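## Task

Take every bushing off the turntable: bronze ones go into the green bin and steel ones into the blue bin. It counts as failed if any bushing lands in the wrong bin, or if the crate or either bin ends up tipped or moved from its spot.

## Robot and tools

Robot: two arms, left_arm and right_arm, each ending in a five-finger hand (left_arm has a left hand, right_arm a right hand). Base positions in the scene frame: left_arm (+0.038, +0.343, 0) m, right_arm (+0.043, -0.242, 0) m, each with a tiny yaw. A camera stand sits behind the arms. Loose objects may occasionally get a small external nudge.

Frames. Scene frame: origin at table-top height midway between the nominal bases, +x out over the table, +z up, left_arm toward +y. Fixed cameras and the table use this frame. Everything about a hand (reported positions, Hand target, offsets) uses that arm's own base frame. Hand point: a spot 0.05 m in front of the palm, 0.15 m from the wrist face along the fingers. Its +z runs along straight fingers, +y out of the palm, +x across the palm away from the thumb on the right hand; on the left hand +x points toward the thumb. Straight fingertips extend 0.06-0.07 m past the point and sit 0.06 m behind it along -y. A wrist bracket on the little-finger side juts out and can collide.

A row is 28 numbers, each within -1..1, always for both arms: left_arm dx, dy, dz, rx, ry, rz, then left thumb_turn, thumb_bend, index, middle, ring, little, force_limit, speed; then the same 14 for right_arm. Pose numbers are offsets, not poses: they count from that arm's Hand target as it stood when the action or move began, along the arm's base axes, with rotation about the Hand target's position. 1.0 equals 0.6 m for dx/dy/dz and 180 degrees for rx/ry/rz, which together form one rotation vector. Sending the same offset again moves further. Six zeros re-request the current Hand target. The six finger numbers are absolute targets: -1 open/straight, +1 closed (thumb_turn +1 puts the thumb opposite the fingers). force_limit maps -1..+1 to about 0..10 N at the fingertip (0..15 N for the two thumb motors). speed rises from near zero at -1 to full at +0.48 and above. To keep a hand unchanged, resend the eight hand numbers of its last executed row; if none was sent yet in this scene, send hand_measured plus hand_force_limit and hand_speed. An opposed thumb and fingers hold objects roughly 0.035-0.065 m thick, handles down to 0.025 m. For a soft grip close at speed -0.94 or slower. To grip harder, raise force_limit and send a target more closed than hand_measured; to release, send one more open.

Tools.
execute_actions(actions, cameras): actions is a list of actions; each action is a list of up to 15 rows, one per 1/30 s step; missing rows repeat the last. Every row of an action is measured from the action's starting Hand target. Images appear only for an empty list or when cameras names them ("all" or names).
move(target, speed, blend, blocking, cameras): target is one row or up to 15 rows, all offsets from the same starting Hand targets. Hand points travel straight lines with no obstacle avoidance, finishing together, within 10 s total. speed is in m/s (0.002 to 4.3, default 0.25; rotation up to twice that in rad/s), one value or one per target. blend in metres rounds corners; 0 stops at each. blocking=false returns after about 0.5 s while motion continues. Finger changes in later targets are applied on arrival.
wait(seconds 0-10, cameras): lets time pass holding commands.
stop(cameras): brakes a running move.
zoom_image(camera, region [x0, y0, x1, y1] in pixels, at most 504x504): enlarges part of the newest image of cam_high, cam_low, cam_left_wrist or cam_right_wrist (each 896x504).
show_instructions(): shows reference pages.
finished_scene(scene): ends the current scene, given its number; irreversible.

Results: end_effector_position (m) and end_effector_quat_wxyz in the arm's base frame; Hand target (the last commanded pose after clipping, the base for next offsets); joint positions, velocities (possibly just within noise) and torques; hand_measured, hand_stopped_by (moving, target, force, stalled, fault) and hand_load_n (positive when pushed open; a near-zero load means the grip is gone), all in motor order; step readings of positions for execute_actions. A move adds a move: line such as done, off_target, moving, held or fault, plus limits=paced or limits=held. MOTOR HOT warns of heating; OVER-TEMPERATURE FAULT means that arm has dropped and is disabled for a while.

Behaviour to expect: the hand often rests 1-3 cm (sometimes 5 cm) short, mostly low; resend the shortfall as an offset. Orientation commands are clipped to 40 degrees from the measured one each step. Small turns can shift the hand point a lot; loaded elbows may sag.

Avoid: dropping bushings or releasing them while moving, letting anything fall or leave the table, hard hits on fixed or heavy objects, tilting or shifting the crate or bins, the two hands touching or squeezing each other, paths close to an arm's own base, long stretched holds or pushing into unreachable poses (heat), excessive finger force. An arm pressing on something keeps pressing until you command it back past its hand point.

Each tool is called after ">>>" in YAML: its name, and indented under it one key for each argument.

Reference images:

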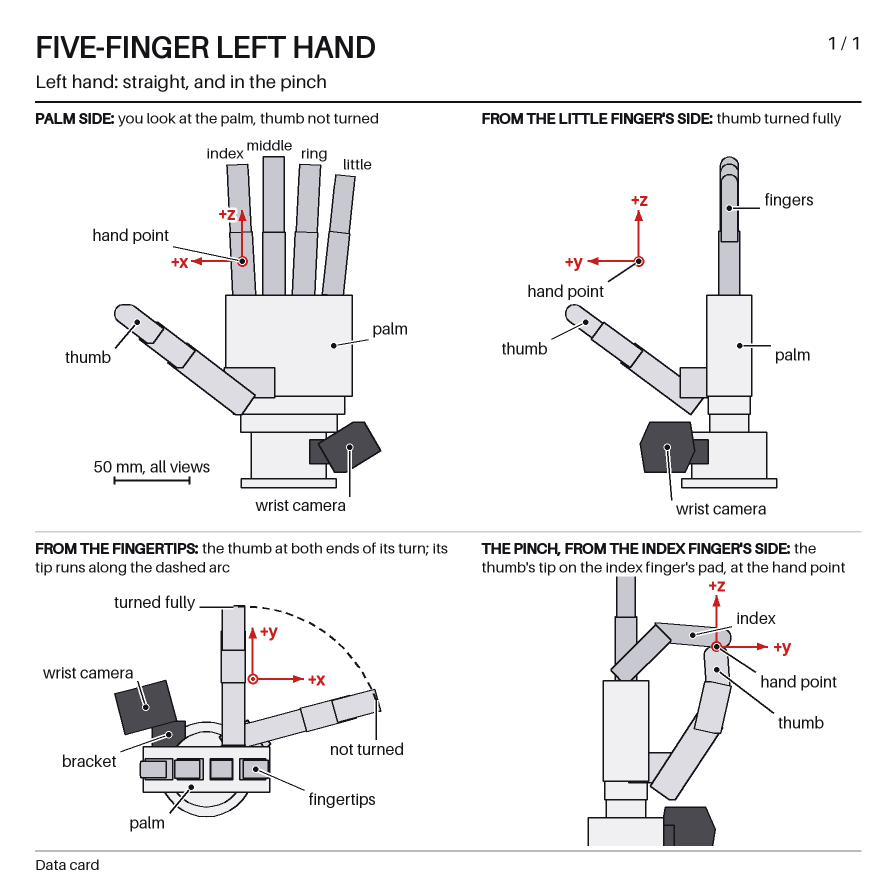

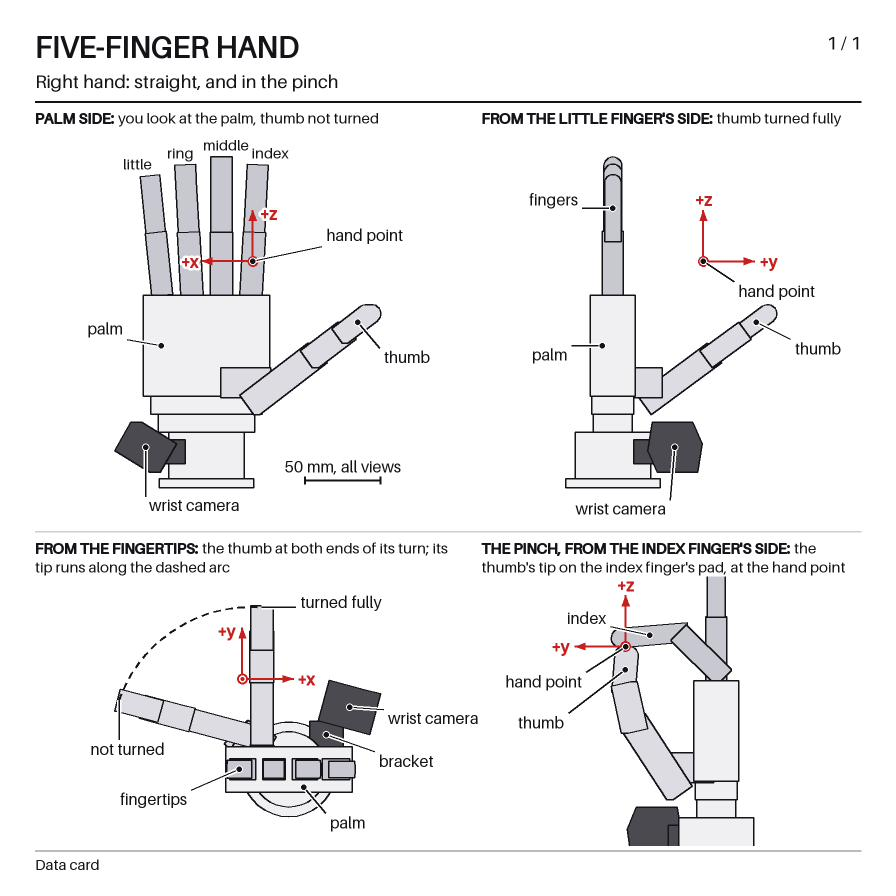

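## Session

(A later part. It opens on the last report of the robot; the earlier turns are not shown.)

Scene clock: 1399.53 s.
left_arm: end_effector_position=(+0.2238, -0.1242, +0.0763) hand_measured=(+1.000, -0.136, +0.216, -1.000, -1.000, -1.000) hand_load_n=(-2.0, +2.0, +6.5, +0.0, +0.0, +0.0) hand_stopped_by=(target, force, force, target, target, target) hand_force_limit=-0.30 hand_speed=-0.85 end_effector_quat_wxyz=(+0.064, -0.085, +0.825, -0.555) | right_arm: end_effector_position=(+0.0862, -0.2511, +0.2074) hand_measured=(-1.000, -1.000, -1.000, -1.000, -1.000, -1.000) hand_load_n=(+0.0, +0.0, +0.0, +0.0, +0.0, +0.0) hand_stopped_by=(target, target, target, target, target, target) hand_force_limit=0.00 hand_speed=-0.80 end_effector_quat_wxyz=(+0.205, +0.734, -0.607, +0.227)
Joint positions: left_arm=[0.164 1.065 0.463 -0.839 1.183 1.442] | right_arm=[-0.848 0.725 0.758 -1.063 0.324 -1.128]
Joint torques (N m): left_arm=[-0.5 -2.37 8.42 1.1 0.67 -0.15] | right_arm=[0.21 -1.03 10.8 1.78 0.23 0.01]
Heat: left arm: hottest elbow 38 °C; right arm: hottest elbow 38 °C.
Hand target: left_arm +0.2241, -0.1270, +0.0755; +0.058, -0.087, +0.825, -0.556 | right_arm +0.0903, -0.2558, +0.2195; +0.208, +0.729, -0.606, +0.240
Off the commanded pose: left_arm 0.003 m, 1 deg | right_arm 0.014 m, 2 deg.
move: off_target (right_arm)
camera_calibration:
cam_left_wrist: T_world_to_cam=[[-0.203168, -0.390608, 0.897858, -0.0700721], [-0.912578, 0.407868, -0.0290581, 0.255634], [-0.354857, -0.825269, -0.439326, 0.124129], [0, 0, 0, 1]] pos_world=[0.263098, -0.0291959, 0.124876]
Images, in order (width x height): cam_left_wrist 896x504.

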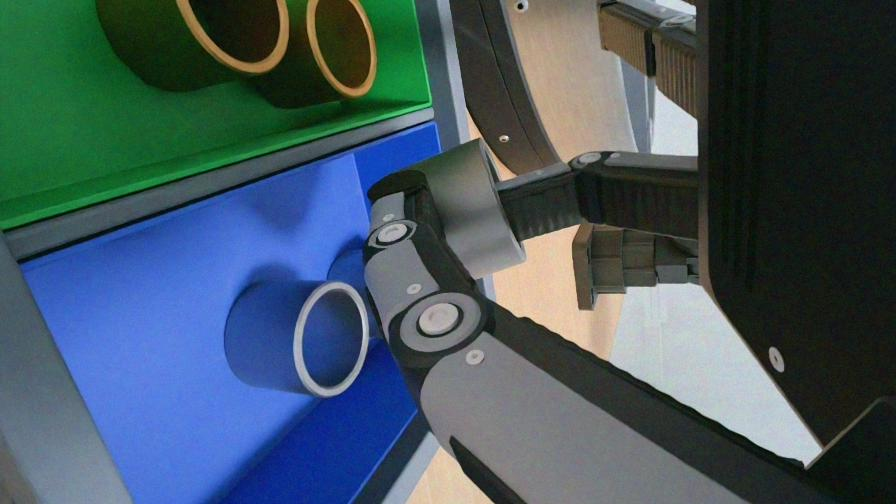

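>>> move:
  target: [0,0,-0.047,0,0,0,1,0.2,0.5,-1,-1,-1,-0.3,-0.85,0,0,0,0,0,0,-1,-1,-1,-1,-1,-1,0,-0.8]
  speed: 0.06
  cameras: ["cam_left_wrist"]

>>> zoom_image:
  camera: "cam_left_wrist"
  region: [200, 30, 620, 380]

Scene clock: 1405.63 s.
left_arm: end_effector_position=(+0.2243, -0.1241, +0.0486) hand_measured=(+1.000, -0.136, +0.216, -1.000, -1.000, -1.000) hand_load_n=(-1.5, +2.0, +7.0, +0.0, +0.0, +0.0) hand_stopped_by=(target, force, force, target, target, target) hand_force_limit=-0.30 hand_speed=-0.85 end_effector_quat_wxyz=(+0.065, -0.085, +0.825, -0.555) | right_arm: end_effector_position=(+0.0862, -0.2511, +0.2074) hand_measured=(-1.000, -1.000, -1.000, -1.000, -1.000, -1.000) hand_load_n=(+0.0, +0.0, +0.0, +0.0, +0.0, +0.0) hand_stopped_by=(target, target, target, target, target, target) hand_force_limit=0.00 hand_speed=-0.80 end_effector_quat_wxyz=(+0.205, +0.734, -0.607, +0.227)
Joint positions: left_arm=[0.164 1.14 0.42 -0.717 1.183 1.441] | right_arm=[-0.848 0.725 0.758 -1.063 0.324 -1.128]
Joint torques (N m): left_arm=[-0.44 -2.55 7.69 1.18 0.68 -0.18] | right_arm=[0.32 -1.14 10.8 1.84 0.24 0.01]
Heat: left arm: hottest elbow 37 °C; right arm: hottest elbow 38 °C.
Hand target: left_arm +0.2240, -0.1270, +0.0473; +0.058, -0.087, +0.825, -0.556 | right_arm +0.0903, -0.2558, +0.2195; +0.208, +0.729, -0.606, +0.240
Off the commanded pose: left_arm 0.003 m, 1 deg | right_arm 0.014 m, 2 deg.
move: off_target (right_arm)
camera_calibration:
cam_left_wrist: T_world_to_cam=[[-0.204778, -0.391364, 0.897162, -0.04481], [-0.912716, 0.407448, -0.0305895, 0.255243], [-0.353576, -0.825118, -0.44064, 0.112032], [0, 0, 0, 1]] pos_world=[0.2634, -0.0290952, 0.0973756]
Images, in order (width x height): cam_left_wrist 896x504.

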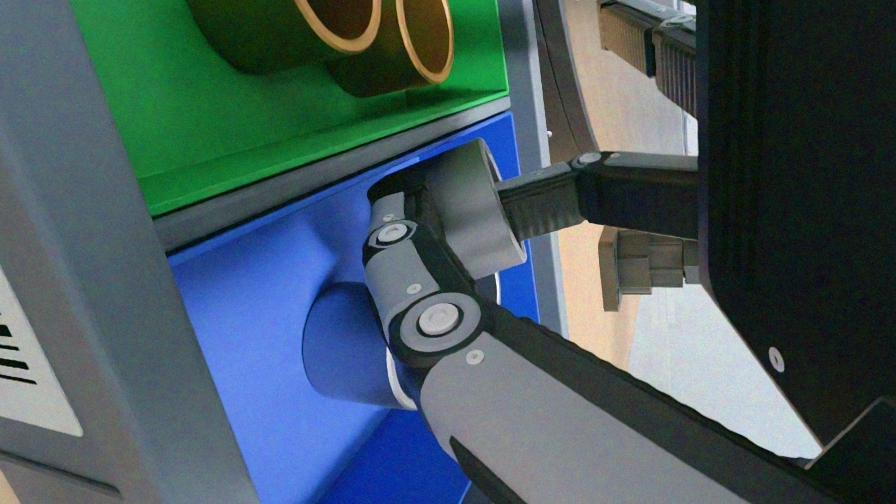

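Scaled by 1.200 from the camera's 896x504 image, which has a finer 1280x720 frame.

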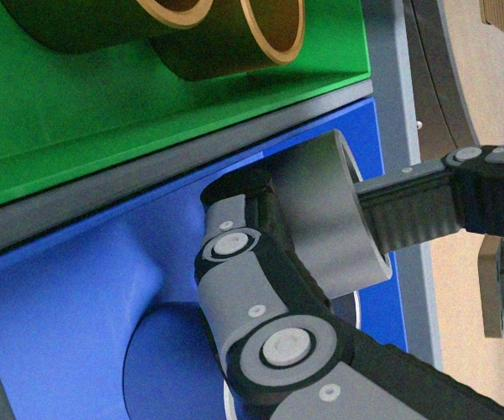

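>>> move:
  target: [0,0,-0.013,0,0,0,1,0.2,0.5,-1,-1,-1,-0.3,-0.85,0,0,0,0,0,0,-1,-1,-1,-1,-1,-1,0,-0.8]
  speed: 0.05
  cameras: ["cam_left_wrist"]

>>> zoom_image:
  camera: "cam_left_wrist"
  region: [200, 30, 620, 380]

Scene clock: 1412.87 s.
left_arm: end_effector_position=(+0.2247, -0.1246, +0.0433) hand_measured=(+1.000, -0.136, +0.216, -1.000, -1.000, -1.000) hand_load_n=(-2.0, +3.0, +5.5, +0.0, +0.0, +0.0) hand_stopped_by=(target, force, force, target, target, target) hand_force_limit=-0.30 hand_speed=-0.85 end_effector_quat_wxyz=(+0.063, -0.088, +0.824, -0.557) | right_arm: end_effector_position=(+0.0862, -0.2511, +0.2074) hand_measured=(-1.000, -1.000, -1.000, -1.000, -1.000, -1.000) hand_load_n=(+0.0, +0.0, +0.0, +0.0, +0.0, +0.0) hand_stopped_by=(target, target, target, target, target, target) hand_force_limit=0.00 hand_speed=-0.80 end_effector_quat_wxyz=(+0.205, +0.734, -0.607, +0.227)
Joint positions: left_arm=[0.164 1.161 0.412 -0.686 1.186 1.432] | right_arm=[-0.848 0.725 0.758 -1.063 0.324 -1.128]
Joint torques (N m): left_arm=[-0.5 -2.32 7.28 1.28 0.56 -0.04] | right_arm=[0.09 -1.08 10.74 1.74 0.23 0.03]
Heat: left arm: hottest elbow 37 °C; right arm: hottest elbow 38 °C.
Hand target: left_arm +0.2241, -0.1270, +0.0395; +0.058, -0.087, +0.825, -0.556 | right_arm +0.0903, -0.2558, +0.2195; +0.208, +0.729, -0.606, +0.240
Off the commanded pose: left_arm 0.005 m, 1 deg | right_arm 0.014 m, 2 deg.
move: off_target (right_arm)
camera_calibration:
cam_left_wrist: T_world_to_cam=[[-0.19906, -0.387641, 0.900061, -0.0410917], [-0.914016, 0.404722, -0.0278398, 0.255514], [-0.353482, -0.828212, -0.434874, 0.108716], [0, 0, 0, 1]] pos_world=[0.263794, -0.0293014, 0.0913762]
Images, in order (width x height): cam_left_wrist 896x504.

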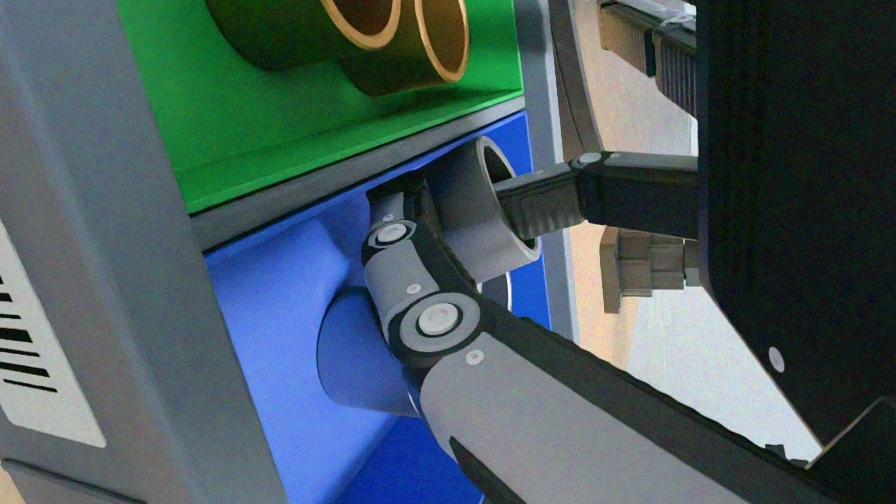

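Scaled by 1.200 from the camera's 896x504 image, which has a finer 1280x720 frame.

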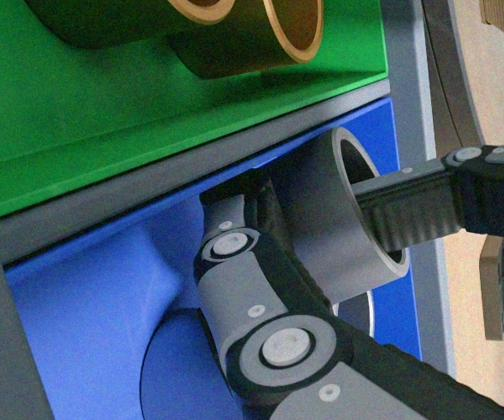

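>>> move:
  target:
    - [0.01,0,0.15,0,0,0,1,0.2,0.5,-1,-1,-1,-0.3,-0.85,0,0,0,0,0,0,-1,-1,-1,-1,-1,-1,0,-0.8]
    - [0.02,0.08,0.15,0,0,0,1,0.2,0.5,-1,-1,-1,-0.3,-0.85,0,0,0,0,0,0,-1,-1,-1,-1,-1,-1,0,-0.8]
    - [0.01,0,0.13,0,0,0,1,0.2,0.5,-1,-1,-1,-0.3,-0.85,0,0,0,0,0,0,-1,-1,-1,-1,-1,-1,0,-0.8]
    - [0.005,0,0.04,0,0,0,1,0.2,0.5,-1,-1,-1,-0.3,-0.85,0,0,0,0,0,0,-1,-1,-1,-1,-1,-1,0,-0.8]
  speed: [0.12,0.12,0.12,0.08]
  blend: [0.01,0.01,0.005,0]
  cameras: ["cam_left_wrist"]

>>> zoom_image:
  camera: "cam_left_wrist"
  region: [200, 30, 620, 380]

Scene clock: 1475.37 s.
left_arm: end_effector_position=(+0.2271, -0.1241, +0.0644) hand_measured=(+1.000, -0.136, +0.216, -1.000, -1.000, -1.000) hand_load_n=(-1.5, +1.5, +7.0, +0.0, +0.0, +0.0) hand_stopped_by=(target, force, force, target, target, target) hand_force_limit=-0.30 hand_speed=-0.85 end_effector_quat_wxyz=(+0.064, -0.085, +0.825, -0.555) | right_arm: end_effector_position=(+0.0862, -0.2511, +0.2074) hand_measured=(-1.000, -1.000, -1.000, -1.000, -1.000, -1.000) hand_load_n=(+0.0, +0.0, +0.0, +0.0, +0.0, +0.0) hand_stopped_by=(target, target, target, target, target, target) hand_force_limit=0.00 hand_speed=-0.80 end_effector_quat_wxyz=(+0.205, +0.734, -0.607, +0.227)
Joint positions: left_arm=[0.163 1.105 0.45 -0.78 1.183 1.436] | right_arm=[-0.848 0.725 0.758 -1.063 0.324 -1.128]
Joint torques (N m): left_arm=[-0.5 -2.61 8.1 1.07 0.67 -0.2] | right_arm=[0.15 -0.97 10.76 1.76 0.23 0.01]
Heat: left arm: hottest elbow 35 °C; right arm: hottest elbow 38 °C.
Hand target: left_arm +0.2270, -0.1270, +0.0635; +0.058, -0.087, +0.824, -0.556 | right_arm +0.0903, -0.2558, +0.2195; +0.208, +0.729, -0.606, +0.240
Off the commanded pose: left_arm 0.003 m, 1 deg | right_arm 0.014 m, 2 deg.
move: off_target (right_arm)
camera_calibration:
cam_left_wrist: T_world_to_cam=[[-0.203548, -0.390456, 0.897837, -0.0585901], [-0.912607, 0.407768, -0.0295648, 0.25823], [-0.354565, -0.825391, -0.439333, 0.120038], [0, 0, 0, 1]] pos_world=[0.266298, -0.0290961, 0.112976]
Images, in order (width x height): cam_left_wrist 896x504.

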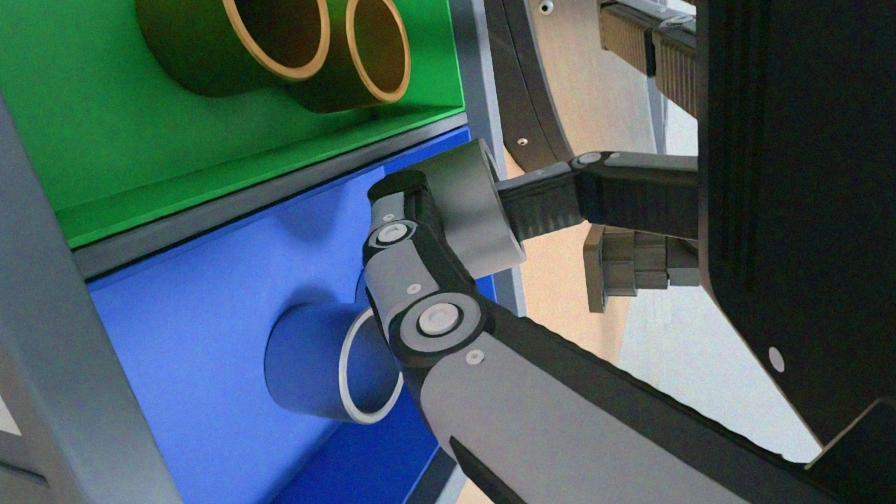

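Scaled by 1.200 from the camera's 896x504 image, which has a finer 1280x720 frame.

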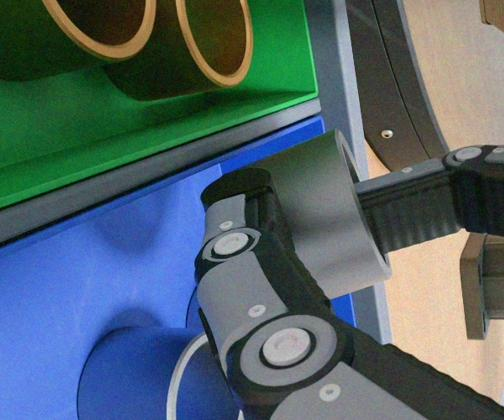

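>>> move:
  target: [0,0,-0.035,0,0,0,1,0.2,0.5,-1,-1,-1,-0.3,-0.85,0,0,0,0,0,0,-1,-1,-1,-1,-1,-1,0,-0.8]
  speed: 0.05
  cameras: ["cam_left_wrist"]

>>> zoom_image:
  camera: "cam_left_wrist"
  region: [200, 30, 620, 380]

Scene clock: 1481.83 s.
left_arm: end_effector_position=(+0.2260, -0.1243, +0.0435) hand_measured=(+1.000, -0.136, +0.216, -1.000, -1.000, -1.000) hand_load_n=(-2.0, +2.5, +6.5, +0.0, +0.0, +0.0) hand_stopped_by=(target, force, force, target, target, target) hand_force_limit=-0.30 hand_speed=-0.85 end_effector_quat_wxyz=(+0.063, -0.087, +0.825, -0.555) | right_arm: end_effector_position=(+0.0862, -0.2511, +0.2074) hand_measured=(-1.000, -1.000, -1.000, -1.000, -1.000, -1.000) hand_load_n=(+0.0, -0.5, +0.0, +0.0, +0.0, +0.5) hand_stopped_by=(target, target, target, target, target, target) hand_force_limit=0.00 hand_speed=-0.80 end_effector_quat_wxyz=(+0.205, +0.734, -0.607, +0.227)
Joint positions: left_arm=[0.162 1.164 0.418 -0.69 1.182 1.434] | right_arm=[-0.848 0.725 0.758 -1.063 0.324 -1.128]
Joint torques (N m): left_arm=[-0.26 -2.73 7.68 1.03 0.68 -0.11] | right_arm=[0.03 -0.97 10.71 1.78 0.22 0.02]
Heat: left arm: hottest elbow 35 °C; right arm: hottest elbow 38 °C.
Hand target: left_arm +0.2271, -0.1270, +0.0425; +0.058, -0.087, +0.825, -0.556 | right_arm +0.0903, -0.2558, +0.2195; +0.208, +0.729, -0.606, +0.240
Off the commanded pose: left_arm 0.003 m, 1 deg | right_arm 0.014 m, 2 deg.
move: off_target (right_arm)
camera_calibration:
cam_left_wrist: T_world_to_cam=[[-0.199584, -0.390578, 0.898674, -0.0410619], [-0.913017, 0.407103, -0.0258358, 0.256518], [-0.355762, -0.825661, -0.437855, 0.110421], [0, 0, 0, 1]] pos_world=[0.265293, -0.0292964, 0.0918771]
Images, in order (width x height): cam_left_wrist 896x504.

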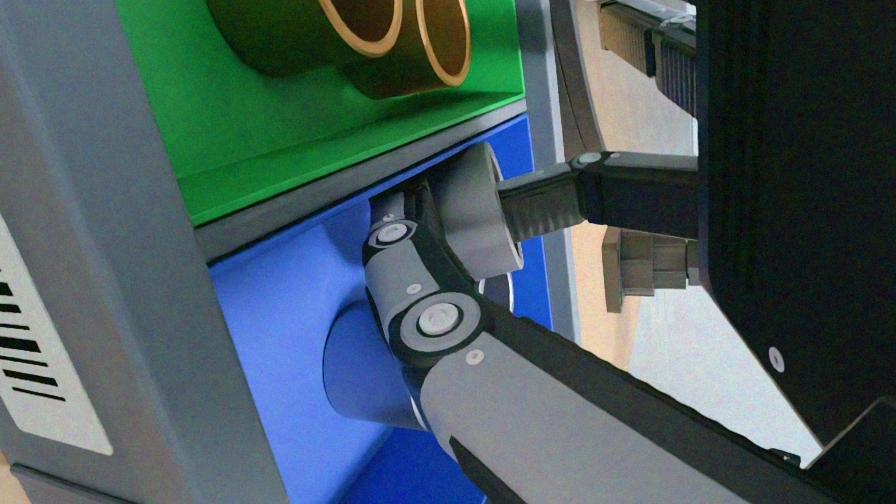

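Scaled by 1.200 from the camera's 896x504 image, which has a finer 1280x720 frame.

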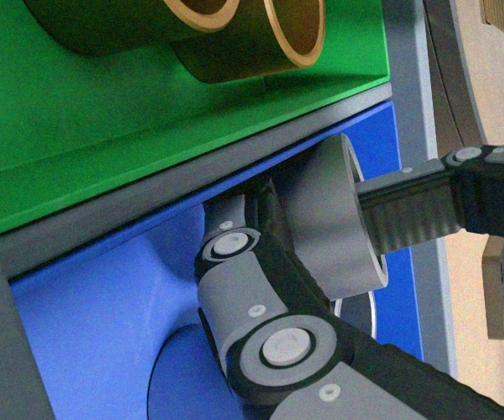

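>>> move:
  target: [-0.002,0,-0.013,0,0,0,1,0.2,0.5,-1,-1,-1,-0.3,-0.85,0,0,0,0,0,0,-1,-1,-1,-1,-1,-1,0,-0.8]
  speed: 0.05
  cameras: ["cam_left_wrist"]

>>> zoom_image:
  camera: "cam_left_wrist"
  region: [200, 30, 620, 380]

Scene clock: 1488.27 s.
left_arm: end_effector_position=(+0.2258, -0.1244, +0.0363) hand_measured=(+1.000, -0.136, +0.216, -1.000, -1.000, -1.000) hand_load_n=(-2.0, +2.0, +6.5, +0.0, +0.0, +0.0) hand_stopped_by=(target, force, force, target, target, target) hand_force_limit=-0.30 hand_speed=-0.85 end_effector_quat_wxyz=(+0.064, -0.086, +0.825, -0.555) | right_arm: end_effector_position=(+0.0862, -0.2511, +0.2074) hand_measured=(-1.000, -1.000, -1.000, -1.000, -1.000, -1.000) hand_load_n=(+0.0, +0.0, +0.0, +0.0, +0.0, +0.0) hand_stopped_by=(target, target, target, target, target, target) hand_force_limit=0.00 hand_speed=-0.80 end_effector_quat_wxyz=(+0.205, +0.734, -0.607, +0.227)
Joint positions: left_arm=[0.162 1.185 0.406 -0.655 1.182 1.433] | right_arm=[-0.848 0.725 0.758 -1.063 0.324 -1.128]
Joint torques (N m): left_arm=[-0.38 -2.78 7.3 1.16 0.68 -0.12] | right_arm=[0.15 -0.97 10.78 1.74 0.23 0.03]
Heat: left arm: hottest elbow 35 °C; right arm: hottest elbow 38 °C.
Hand target: left_arm +0.2259, -0.1270, +0.0347; +0.058, -0.087, +0.825, -0.556 | right_arm +0.0903, -0.2558, +0.2195; +0.208, +0.729, -0.606, +0.240
Off the commanded pose: left_arm 0.003 m, 1 deg | right_arm 0.014 m, 2 deg.
move: off_target (right_arm)
camera_calibration:
cam_left_wrist: T_world_to_cam=[[-0.201304, -0.390938, 0.898134, -0.0342489], [-0.913063, 0.406889, -0.0275406, 0.256213], [-0.354674, -0.825596, -0.438859, 0.107005], [0, 0, 0, 1]] pos_world=[0.264996, -0.0292961, 0.0847765]
Images, in order (width x height): cam_left_wrist 896x504.

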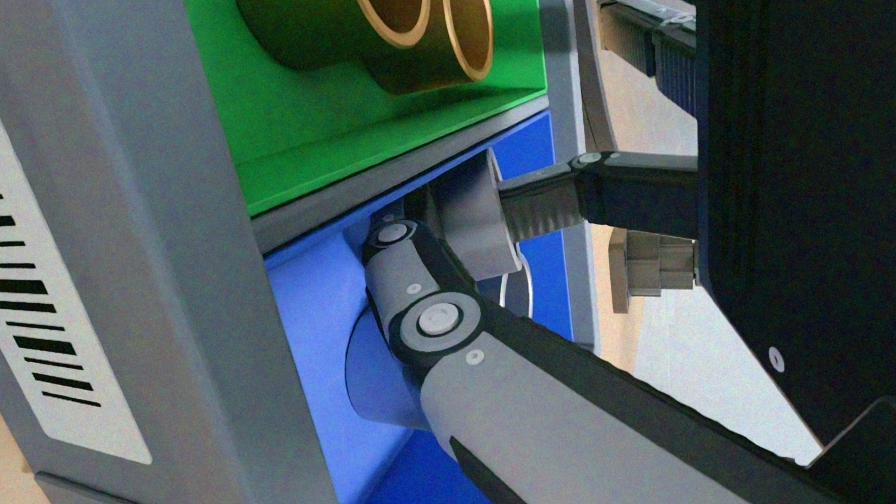

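Scaled by 1.200 from the camera's 896x504 image, which has a finer 1280x720 frame.

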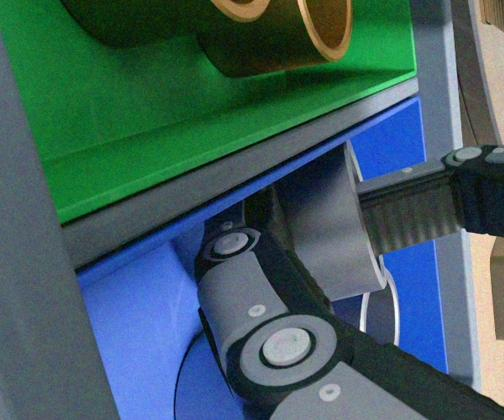

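>>> move:
  target:
    - [0,0,-0.006,0,0,0,1,0.2,0.5,-1,-1,-1,-0.3,-0.85,0,0,0,0,0,0,-1,-1,-1,-1,-1,-1,0,-0.8]
    - [0,0,-0.006,0,0,0,1,-0.32,0.08,-1,-1,-1,-0.2,-0.7,0,0,0,0,0,0,-1,-1,-1,-1,-1,-1,0,-0.8]
    - [0.003,-0.009,0.065,0,0,0,1,-0.32,0.08,-1,-1,-1,-0.2,-0.6,0,0,0,0,0,0,-1,-1,-1,-1,-1,-1,0,-0.8]
    - [0.01,-0.012,0.2,0,0,0,1,-0.32,0.08,-1,-1,-1,-0.2,-0.6,0,0,0,0,0,0,-1,-1,-1,-1,-1,-1,0,-0.8]
  speed: [0.05,0.05,0.08,0.12]
  blend: [0,0,0.01,0]
  cameras: ["cam_left_wrist","cam_high"]

Scene clock: 1502.20 s.
left_arm: end_effector_position=(+0.2177, -0.1356, +0.1368) hand_measured=(+1.000, -0.320, +0.080, -1.000, -1.000, -1.000) hand_load_n=(+0.5, +0.0, +0.0, -0.5, +0.0, +0.0) hand_stopped_by=(target, target, target, target, target, target) hand_force_limit=-0.20 hand_speed=-0.60 end_effector_quat_wxyz=(+0.039, -0.103, +0.823, -0.557) | right_arm: end_effector_position=(+0.0862, -0.2511, +0.2074) hand_measured=(-1.000, -1.000, -1.000, -1.000, -1.000, -1.000) hand_load_n=(+0.0, +0.0, +0.0, +0.0, +0.0, +0.0) hand_stopped_by=(target, target, target, target, target, target) hand_force_limit=0.00 hand_speed=-0.80 end_effector_quat_wxyz=(+0.205, +0.734, -0.607, +0.227)
Joint positions: left_arm=[0.119 0.939 0.565 -1.013 1.178 1.318] | right_arm=[-0.848 0.725 0.758 -1.063 0.324 -1.128]
Joint torques (N m): left_arm=[0.15 -3.08 13.44 0.23 0.59 0.08] | right_arm=[0.26 -1.08 10.8 1.72 0.23 0.02]
Heat: left arm: hottest elbow 35 °C; right arm: hottest elbow 38 °C.
Hand target: left_arm +0.2319, -0.1342, +0.1548; +0.058, -0.087, +0.825, -0.556 | right_arm +0.0903, -0.2558, +0.2195; +0.208, +0.729, -0.606, +0.240
Off the commanded pose: left_arm 0.023 m, 3 deg | right_arm 0.014 m, 2 deg.
move: off_target (left_arm, right_arm); blend cut to 0 m at target 3; target 3's new numbers were sent with left_arm's hand 0.020 m and 2 deg from that target
camera_calibration:
cam_left_wrist: T_world_to_cam=[[-0.14739, -0.380985, 0.912758, -0.142887], [-0.913744, 0.405705, 0.0217918, 0.249373], [-0.378613, -0.830815, -0.407919, 0.139262], [0, 0, 0, 1]] pos_world=[0.25953, -0.039909, 0.181794]
Images, in order (width x height): cam_high 896x504, cam_left_wrist 896x504.

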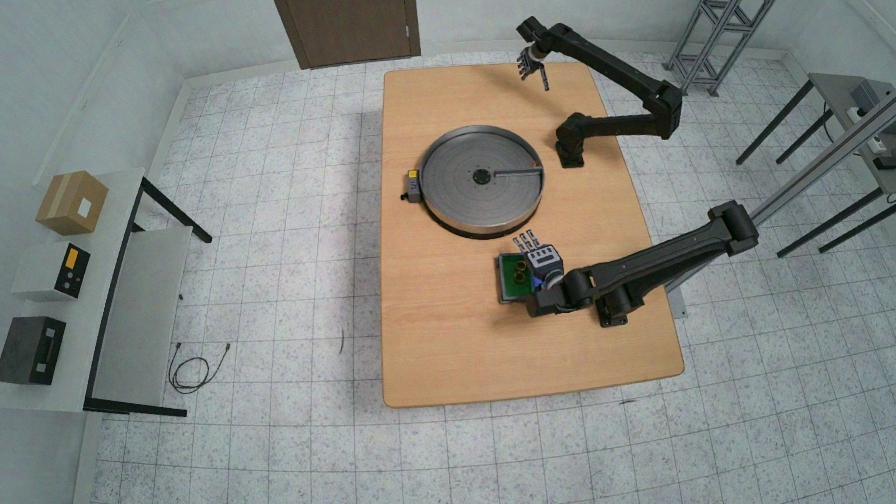

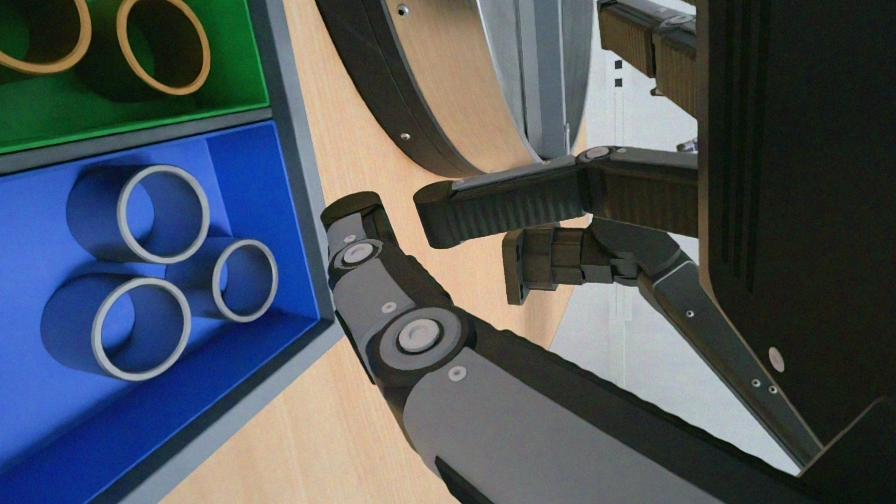

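>>> move:
  target:
    - [0,-0.05,0.1,0,0,0,1,0.75,-0.25,-1,-1,-1,-0.2,0,0,0,0,0,0,0,-1,-1,-1,-1,-1,-1,0,-0.8]
    - [-0.1332,-0.5772,0.0753,0,0,0,1,0.75,-0.25,-1,-1,-1,-0.2,0,0,0,0,0,0,0,-1,-1,-1,-1,-1,-1,0,-0.8]
    - [-0.1332,-0.5772,-0.033,0,0,0,1,0.75,-0.25,-1,-1,-1,-0.2,0,0,0,0,0,0,0,-1,-1,-1,-1,-1,-1,0,-0.8]
  speed: [0.12,0.2,0.1]
  blend: [0.03,0.01,0]
  cameras: ["cam_left_wrist","cam_high"]

>>> zoom_image:
  camera: "cam_high"
  region: [480, 235, 580, 320]

>>> zoom_image:
  camera: "cam_left_wrist"
  region: [300, 50, 650, 350]

Scene clock: 1520.80 s.
left_arm: end_effector_position=(+0.1545, -0.4741, +0.1336) hand_measured=(+1.000, +0.750, -0.250, -1.000, -1.000, -1.000) hand_load_n=(+0.0, +0.5, +0.0, +0.0, +0.0, +0.0) hand_stopped_by=(target, target, target, target, target, target) hand_force_limit=-0.20 hand_speed=0.00 end_effector_quat_wxyz=(+0.062, -0.084, +0.828, -0.550) | right_arm: end_effector_position=(+0.0862, -0.2511, +0.2074) hand_measured=(-1.000, -1.000, -1.000, -1.000, -1.000, -1.000) hand_load_n=(+0.0, +0.0, +0.0, +0.0, +0.0, +0.0) hand_stopped_by=(target, target, target, target, target, target) hand_force_limit=0.00 hand_speed=-0.80 end_effector_quat_wxyz=(+0.205, +0.734, -0.607, +0.227)
Joint positions: left_arm=[-1.123 1.252 0.646 0.199 0.215 0.103] | right_arm=[-0.848 0.725 0.758 -1.063 0.324 -1.128]
Joint torques (N m): left_arm=[-0.26 -6.53 10.07 2.92 -0.08 -0.13] | right_arm=[0.15 -0.97 10.7 1.8 0.24 0.02]
Heat: left arm: hottest elbow 36 °C; right arm: hottest elbow 38 °C.
Hand target: left_arm +0.1518, -0.4805, +0.1349; +0.058, -0.087, +0.825, -0.556 | right_arm +0.0903, -0.2558, +0.2195; +0.208, +0.729, -0.606, +0.240
Off the commanded pose: left_arm 0.007 m, 1 deg | right_arm 0.014 m, 2 deg.
move: off_target (right_arm)
camera_calibration:
cam_left_wrist: T_world_to_cam=[[-0.201728, -0.401096, 0.893548, -0.276834], [-0.911211, 0.411402, -0.0210459, 0.33705], [-0.359165, -0.818456, -0.448475, -0.158934], [0, 0, 0, 1]] pos_world=[0.194195, -0.379781, 0.18318]
Images, in order (width x height): cam_high 896x504, cam_left_wrist 896x504.

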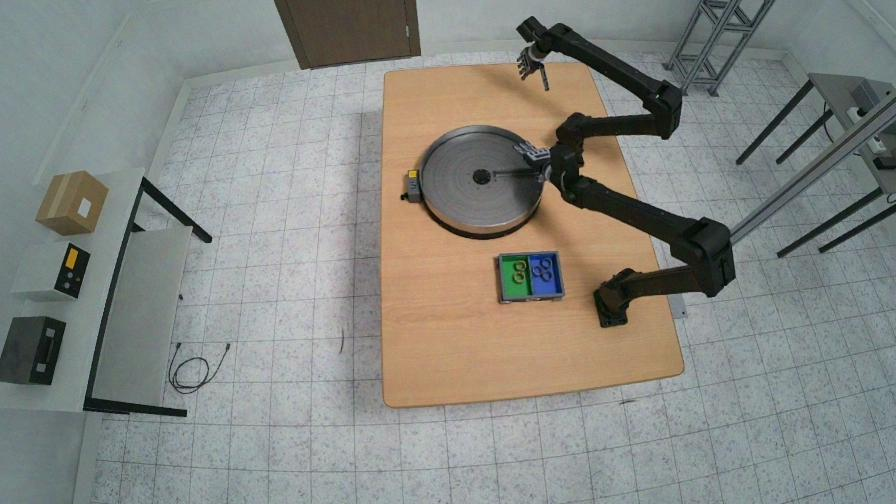

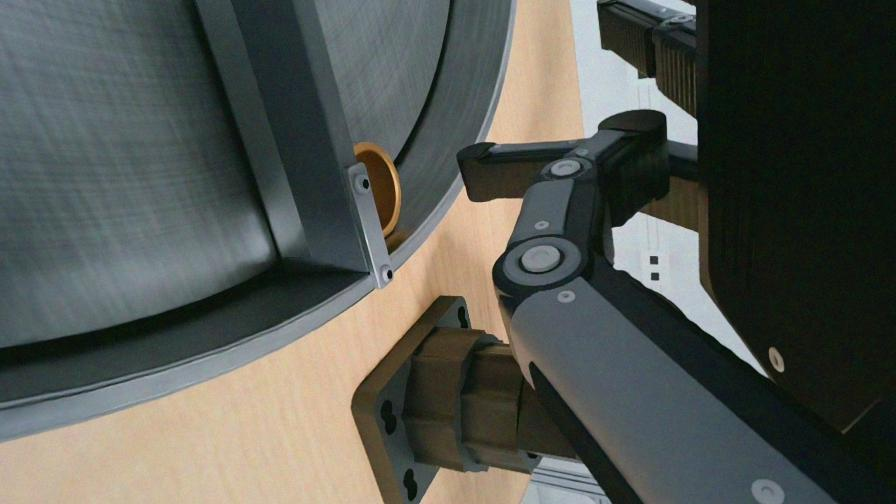

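Scaled by 5.040 from the camera's 896x504 image, which has a finer 1280x720 frame.

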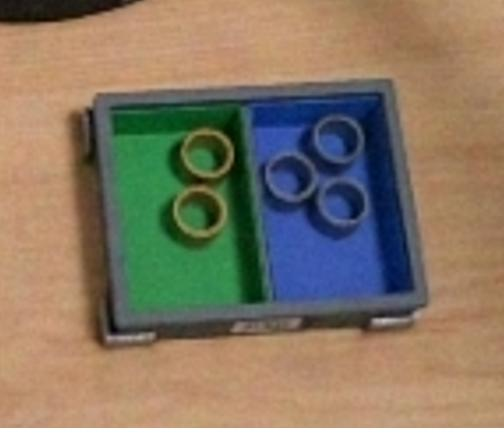

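Scaled by 1.440 from the camera's 896x504 image, which has a finer 1280x720 frame.

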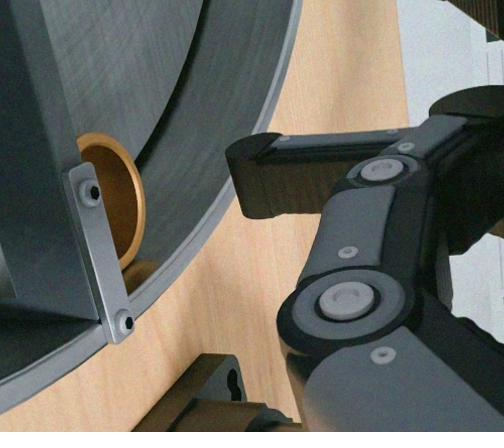

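>>> move:
  target:
    - [0.05,0.02,0.06,0,0,0,1,0.75,-0.25,-1,-1,-1,-0.2,0,0,0,0,0,0,0,-1,-1,-1,-1,-1,-1,0,-0.8]
    - [-0.005,0,0.06,0,0,0,1,0.75,-0.25,-1,-1,-1,-0.2,0,0,0,0,0,0,0,-1,-1,-1,-1,-1,-1,0,-0.8]
    - [-0.005,0,-0.0448,0,0,0,1,0.75,-0.25,-1,-1,-1,-0.2,0,0,0,0,0,0,0,-1,-1,-1,-1,-1,-1,0,-0.8]
  speed: [0.12,0.12,0.08]
  blend: [0.01,0.005,0]
  cameras: ["cam_left_wrist"]

>>> zoom_image:
  camera: "cam_left_wrist"
  region: [300, 50, 650, 350]

Scene clock: 1541.60 s.
left_arm: end_effector_position=(+0.1511, -0.4752, +0.1083) hand_measured=(+1.000, +0.750, -0.250, -1.000, -1.000, -1.000) hand_load_n=(+0.0, +0.0, +0.0, +0.0, +0.0, -0.5) hand_stopped_by=(target, target, target, target, target, target) hand_force_limit=-0.20 hand_speed=0.00 end_effector_quat_wxyz=(+0.062, -0.083, +0.828, -0.551) | right_arm: end_effector_position=(+0.0862, -0.2511, +0.2074) hand_measured=(-1.000, -1.000, -1.000, -1.000, -1.000, -1.000) hand_load_n=(+0.0, +0.0, +0.0, +0.0, +0.0, +0.0) hand_stopped_by=(target, target, target, target, target, target) hand_force_limit=0.00 hand_speed=-0.80 end_effector_quat_wxyz=(+0.205, +0.734, -0.607, +0.227)
Joint positions: left_arm=[-1.133 1.307 0.608 0.296 0.208 0.099] | right_arm=[-0.848 0.725 0.758 -1.063 0.324 -1.128]
Joint torques (N m): left_arm=[-0.09 -6.71 9.42 2.8 -0.08 -0.14] | right_arm=[-0.03 -1.03 10.77 1.76 0.24 0.02]
Heat: left arm: hottest elbow 37 °C; right arm: hottest elbow 38 °C.
Hand target: left_arm +0.1489, -0.4804, +0.1080; +0.058, -0.087, +0.825, -0.556 | right_arm +0.0903, -0.2558, +0.2195; +0.208, +0.729, -0.606, +0.240
Off the commanded pose: left_arm 0.006 m, 1 deg | right_arm 0.014 m, 2 deg.
move: off_target (right_arm)
camera_calibration:
cam_left_wrist: T_world_to_cam=[[-0.203303, -0.398194, 0.894489, -0.253897], [-0.910575, 0.412689, -0.023245, 0.334677], [-0.359889, -0.819225, -0.446486, -0.172926], [0, 0, 0, 1]] pos_world=[0.190896, -0.380884, 0.157679]
Images, in order (width x height): cam_left_wrist 896x504.

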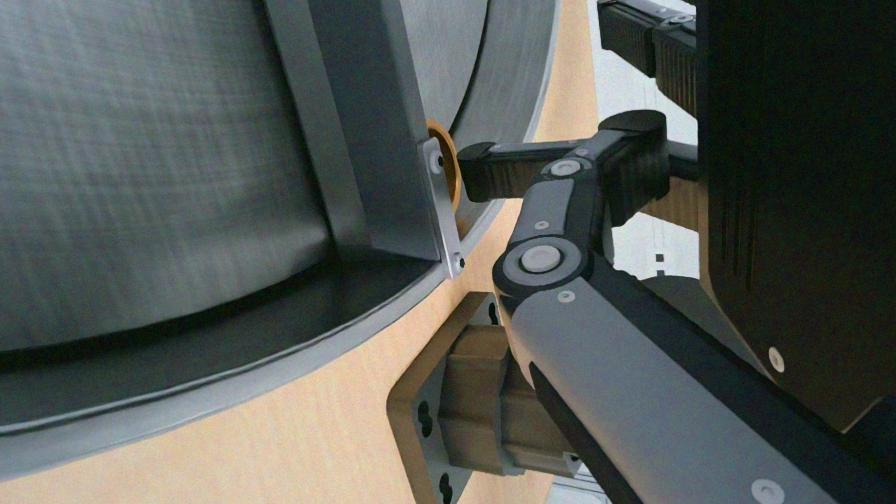

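Scaled by 1.440 from the camera's 896x504 image, which has a finer 1280x720 frame.

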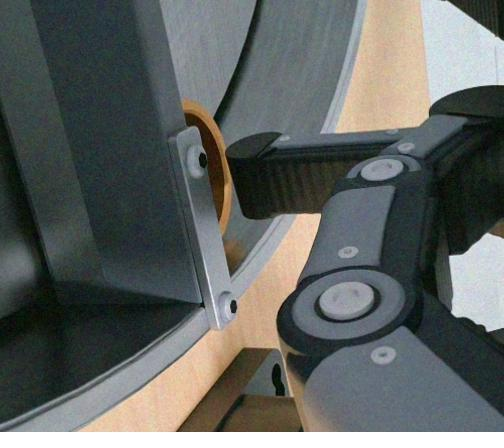

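>>> move:
  target: [0.004,0.001,-0.0450,0,0,0,1,0.75,-0.25,-1,-1,-1,-0.2,0,0,0,0,0,0,0,-1,-1,-1,-1,-1,-1,0,-0.8]
  speed: 0.06
  cameras: ["cam_left_wrist"]

Scene clock: 1549.10 s.
left_arm: end_effector_position=(+0.1513, -0.4764, +0.0822) hand_measured=(+1.000, +0.750, -0.250, -1.000, -1.000, -1.000) hand_load_n=(+0.0, +0.0, +0.0, +0.0, +0.0, +0.0) hand_stopped_by=(target, target, target, target, target, target) hand_force_limit=-0.20 hand_speed=0.00 end_effector_quat_wxyz=(+0.062, -0.083, +0.827, -0.552) | right_arm: end_effector_position=(+0.0862, -0.2511, +0.2074) hand_measured=(-1.000, -1.000, -1.000, -1.000, -1.000, -1.000) hand_load_n=(+0.0, +0.0, +0.0, +0.0, +0.0, +0.0) hand_stopped_by=(target, target, target, target, target, target) hand_force_limit=0.00 hand_speed=-0.80 end_effector_quat_wxyz=(+0.205, +0.734, -0.607, +0.227)
Joint positions: left_arm=[-1.133 1.377 0.578 0.396 0.209 0.099] | right_arm=[-0.848 0.725 0.758 -1.063 0.324 -1.128]
Joint torques (N m): left_arm=[0.44 -7 8.7 2.97 0.08 -0.11] | right_arm=[0.09 -0.97 10.7 1.77 0.23 0.03]
Heat: left arm: hottest elbow 37 °C; right arm: hottest elbow 38 °C.
Hand target: left_arm +0.1513, -0.4799, +0.0812; +0.058, -0.087, +0.824, -0.556 | right_arm +0.0903, -0.2558, +0.2195; +0.208, +0.729, -0.606, +0.240
Off the commanded pose: left_arm 0.004 m, 1 deg | right_arm 0.014 m, 2 deg.
move: off_target (right_arm)
camera_calibration:
cam_left_wrist: T_world_to_cam=[[-0.203821, -0.396703, 0.895033, -0.230282], [-0.909988, 0.413953, -0.0237513, 0.335275], [-0.36108, -0.81931, -0.445367, -0.185453], [0, 0, 0, 1]] pos_world=[0.191197, -0.382085, 0.131478]
Images, in order (width x height): cam_left_wrist 896x504.

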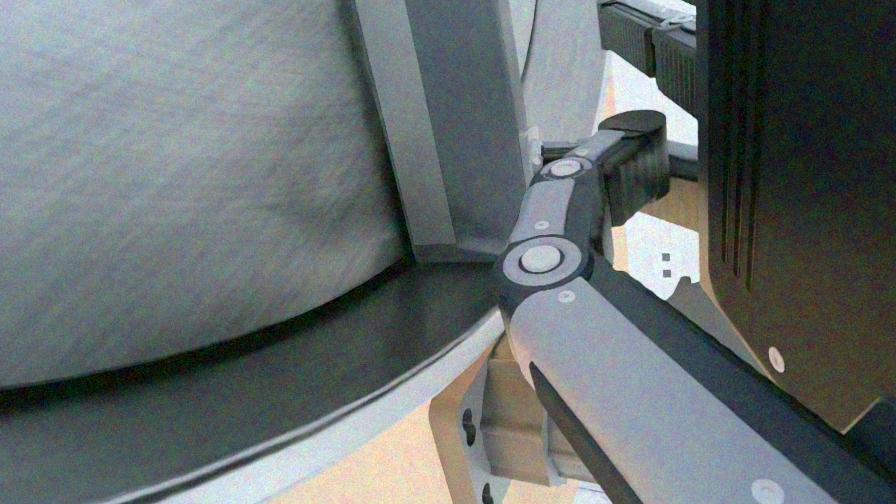

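>>> move:
  target: [0.1742,-0.1478,0.0005,0,0,0,1,0.75,-0.25,-1,-1,-1,-0.2,0,0,0,0,0,0,0,-1,-1,-1,-1,-1,-1,0,-0.8]
  speed: 0.08
  cameras: ["cam_left_wrist"]

Scene clock: 1555.70 s.
left_arm: end_effector_position=(+0.2405, -0.5575, +0.0760) hand_measured=(+1.000, +0.750, -0.250, -1.000, -1.000, -1.000) hand_load_n=(+0.0, +0.5, +0.0, +0.0, +0.0, +0.0) hand_stopped_by=(target, target, target, target, target, target) hand_force_limit=-0.20 hand_speed=0.00 end_effector_quat_wxyz=(+0.049, -0.092, +0.827, -0.553) | right_arm: end_effector_position=(+0.0862, -0.2511, +0.2074) hand_measured=(-1.000, -1.000, -1.000, -1.000, -1.000, -1.000) hand_load_n=(+0.0, +0.0, +0.0, +0.0, +0.0, +0.0) hand_stopped_by=(target, target, target, target, target, target) hand_force_limit=0.00 hand_speed=-0.80 end_effector_quat_wxyz=(+0.205, +0.734, -0.607, +0.227)
Joint positions: left_arm=[-1.025 1.66 0.89 0.354 0.32 0.116] | right_arm=[-0.848 0.725 0.758 -1.063 0.324 -1.128]
Joint torques (N m): left_arm=[1.26 -10.81 12.48 1.63 0.07 0.25] | right_arm=[0.26 -1.14 10.74 1.78 0.23 0.03]
Heat: left arm: hottest elbow 37 °C; right arm: hottest elbow 38 °C.
Hand target: left_arm +0.2558, -0.5686, +0.0813; +0.058, -0.087, +0.825, -0.556 | right_arm +0.0903, -0.2558, +0.2195; +0.208, +0.729, -0.606, +0.240
Off the commanded pose: left_arm 0.020 m, 1 deg | right_arm 0.014 m, 2 deg.
move: off_target (left_arm, right_arm)
camera_calibration:
cam_left_wrist: T_world_to_cam=[[-0.176098, -0.39197, 0.902967, -0.243421], [-0.910414, 0.413694, 0.00203028, 0.447988], [-0.374347, -0.821716, -0.429706, -0.221789], [0, 0, 0, 1]] pos_world=[0.281962, -0.462991, 0.123587]
Images, in order (width x height): cam_left_wrist 896x504.

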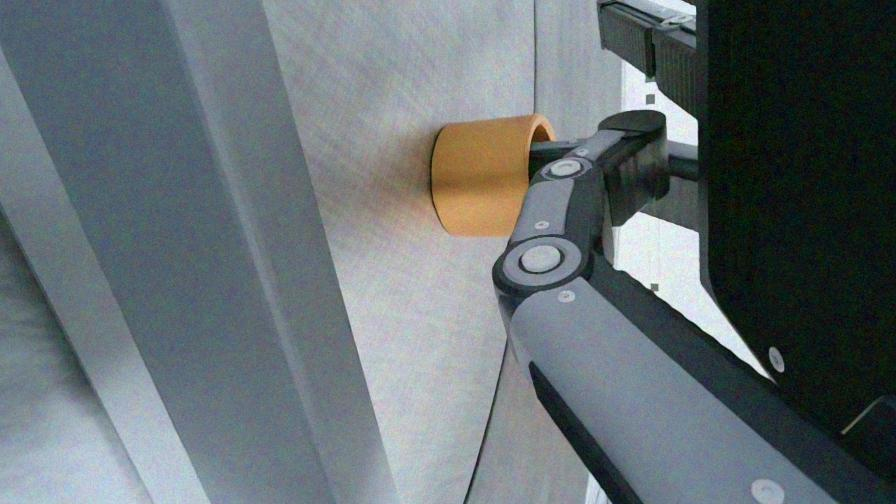

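>>> move:
  target:
    - [0,0,-0.004,0,0,0,1,-0.2,-0.25,-1,-1,-1,-0.2,0.3,0,0,0,0,0,0,-1,-1,-1,-1,-1,-1,0,-0.8]
    - [0,0,-0.004,0,0,0,1,-0.16,0.5,-1,-1,-1,-0.25,-0.7,0,0,0,0,0,0,-1,-1,-1,-1,-1,-1,0,-0.8]
    - [0,0,-0.004,0,0,0,1,0.2,0.5,-1,-1,-1,-0.3,-0.85,0,0,0,0,0,0,-1,-1,-1,-1,-1,-1,0,-0.8]
    - [0,0.01,0.2,0,0,0,1,0.2,0.5,-1,-1,-1,-0.3,-0.85,0,0,0,0,0,0,-1,-1,-1,-1,-1,-1,0,-0.8]
  speed: [0.07,0.07,0.07,0.1]
  cameras: ["cam_left_wrist"]

Scene clock: 1567.73 s.
left_arm: end_effector_position=(+0.2401, -0.5513, +0.1661) hand_measured=(+1.000, -0.136, +0.216, -1.000, -1.000, -1.000) hand_load_n=(-1.5, +3.0, +7.5, +0.0, +0.0, +0.0) hand_stopped_by=(target, force, force, target, target, target) hand_force_limit=-0.30 hand_speed=-0.85 end_effector_quat_wxyz=(+0.041, -0.096, +0.839, -0.534) | right_arm: end_effector_position=(+0.0862, -0.2511, +0.2074) hand_measured=(-1.000, -1.000, -1.000, -1.000, -1.000, -1.000) hand_load_n=(+0.0, +0.0, +0.0, +0.0, +0.0, +0.0) hand_stopped_by=(target, target, target, target, target, target) hand_force_limit=0.00 hand_speed=-0.80 end_effector_quat_wxyz=(+0.205, +0.734, -0.607, +0.227)
Joint positions: left_arm=[-1.019 1.497 1.013 0.018 0.324 0.122] | right_arm=[-0.848 0.725 0.758 -1.063 0.324 -1.128]
Joint torques (N m): left_arm=[1.38 -13.33 14.69 1.59 0.14 0.16] | right_arm=[0.15 -0.91 10.74 1.76 0.25 0.01]
Heat: left arm: hottest elbow 37 °C; right arm: hottest elbow 38 °C.
Hand target: left_arm +0.2559, -0.5626, +0.2014; +0.058, -0.087, +0.824, -0.556 | right_arm +0.0903, -0.2558, +0.2195; +0.208, +0.729, -0.606, +0.240
Off the commanded pose: left_arm 0.040 m, 4 deg | right_arm 0.014 m, 2 deg.
move: off_target (left_arm, right_arm); target 2's new numbers were sent with left_arm's hand 0.019 m and 1 deg from that target; target 3's new numbers were sent with left_arm's hand 0.017 m and 1 deg from that target
camera_calibration:
cam_left_wrist: T_world_to_cam=[[-0.156842, -0.429991, 0.889105, -0.345642], [-0.909698, 0.413392, 0.0394507, 0.438249], [-0.384513, -0.80263, -0.455999, -0.160786], [0, 0, 0, 1]] pos_world=[0.282638, -0.458843, 0.216705]
Images, in order (width x height): cam_left_wrist 896x504.

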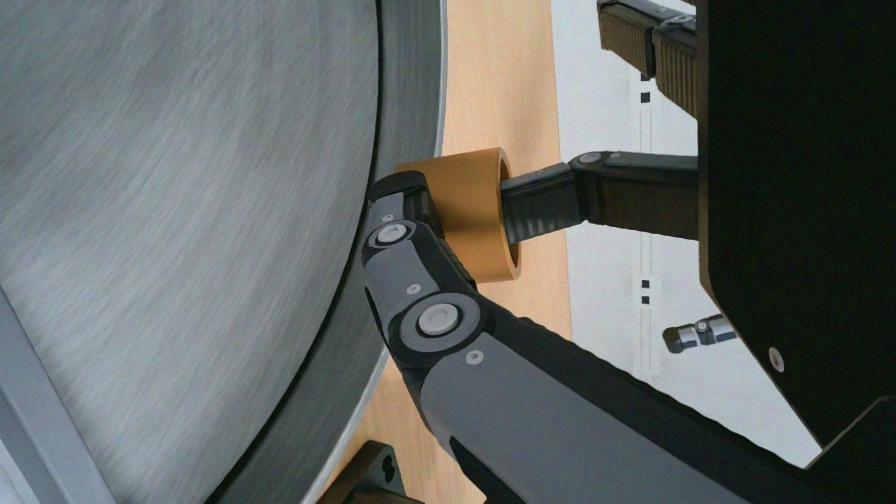

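>>> move:
  target:
    - [0,0.02,0.1,0,0,0,1,0.2,0.5,-1,-1,-1,-0.3,-0.85,0,0,0,0,0,0,-1,-1,-1,-1,-1,-1,0,-0.8]
    - [0.086,0.7102,-0.08,0,0,0,1,0.2,0.5,-1,-1,-1,-0.3,-0.85,0,0,0,0,0,0,-1,-1,-1,-1,-1,-1,0,-0.8]
    - [0.086,0.7102,-0.19,0,0,0,1,0.2,0.5,-1,-1,-1,-0.3,-0.85,0,0,0,0,0,0,-1,-1,-1,-1,-1,-1,0,-0.8]
  speed: [0.12,0.2,0.1]
  blend: [0.03,0.01,0]
  cameras: ["cam_left_wrist"]

>>> zoom_image:
  camera: "cam_left_wrist"
  region: [200, 30, 620, 380]

Scene clock: 1582.67 s.
left_arm: end_effector_position=(+0.3019, -0.1381, +0.0892) hand_measured=(+1.000, -0.136, +0.216, -1.000, -1.000, -1.000) hand_load_n=(-2.0, +3.0, +7.0, +0.0, -0.5, +0.0) hand_stopped_by=(target, force, force, target, target, target) hand_force_limit=-0.30 hand_speed=-0.85 end_effector_quat_wxyz=(+0.050, -0.093, +0.825, -0.555) | right_arm: end_effector_position=(+0.0862, -0.2511, +0.2074) hand_measured=(-1.000, -1.000, -1.000, -1.000, -1.000, -1.000) hand_load_n=(+0.0, +0.0, +0.0, +0.0, +0.0, +0.0) hand_stopped_by=(target, target, target, target, target, target) hand_force_limit=0.00 hand_speed=-0.80 end_effector_quat_wxyz=(+0.205, +0.734, -0.607, +0.227)
Joint positions: left_arm=[0.075 1.26 0.636 -0.646 1.162 1.222] | right_arm=[-0.848 0.725 0.758 -1.063 0.324 -1.128]
Joint torques (N m): left_arm=[0.85 -5.19 8.72 1.46 0.78 0.14] | right_arm=[0.15 -1.03 10.76 1.76 0.23 0.02]
Heat: left arm: hottest elbow 38 °C; right arm: hottest elbow 38 °C.
Hand target: left_arm +0.3073, -0.1365, +0.0874; +0.058, -0.087, +0.825, -0.556 | right_arm +0.0903, -0.2558, +0.2195; +0.208, +0.729, -0.606, +0.240
Off the commanded pose: left_arm 0.006 m, 1 deg | right_arm 0.014 m, 2 deg.
move: off_target (right_arm)
camera_calibration:
cam_left_wrist: T_world_to_cam=[[-0.175368, -0.388546, 0.904587, -0.079918], [-0.912275, 0.409578, -0.000933207, 0.330473], [-0.370136, -0.825396, -0.426288, 0.149393], [0, 0, 0, 1]] pos_world=[0.342763, -0.0430974, 0.136286]
Images, in order (width x height): cam_left_wrist 896x504.

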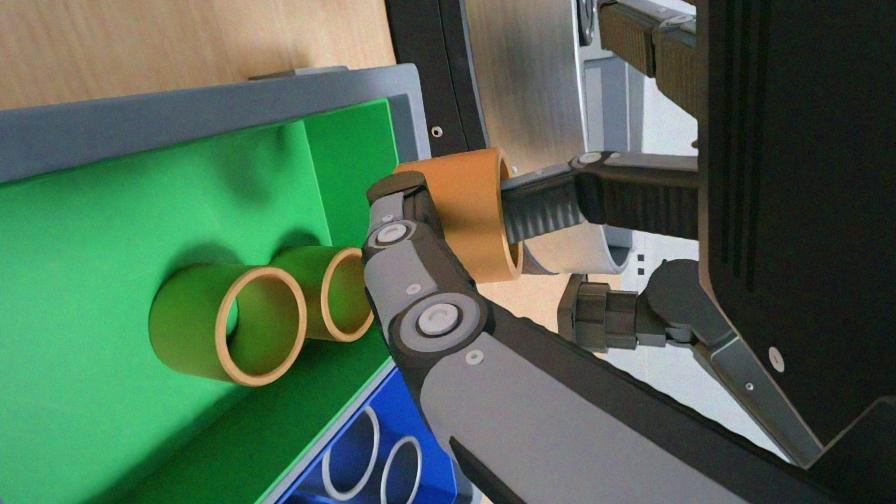

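Scaled by 1.200 from the camera's 896x504 image, which has a finer 1280x720 frame.

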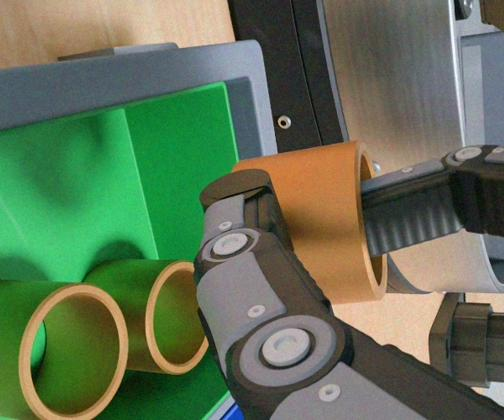

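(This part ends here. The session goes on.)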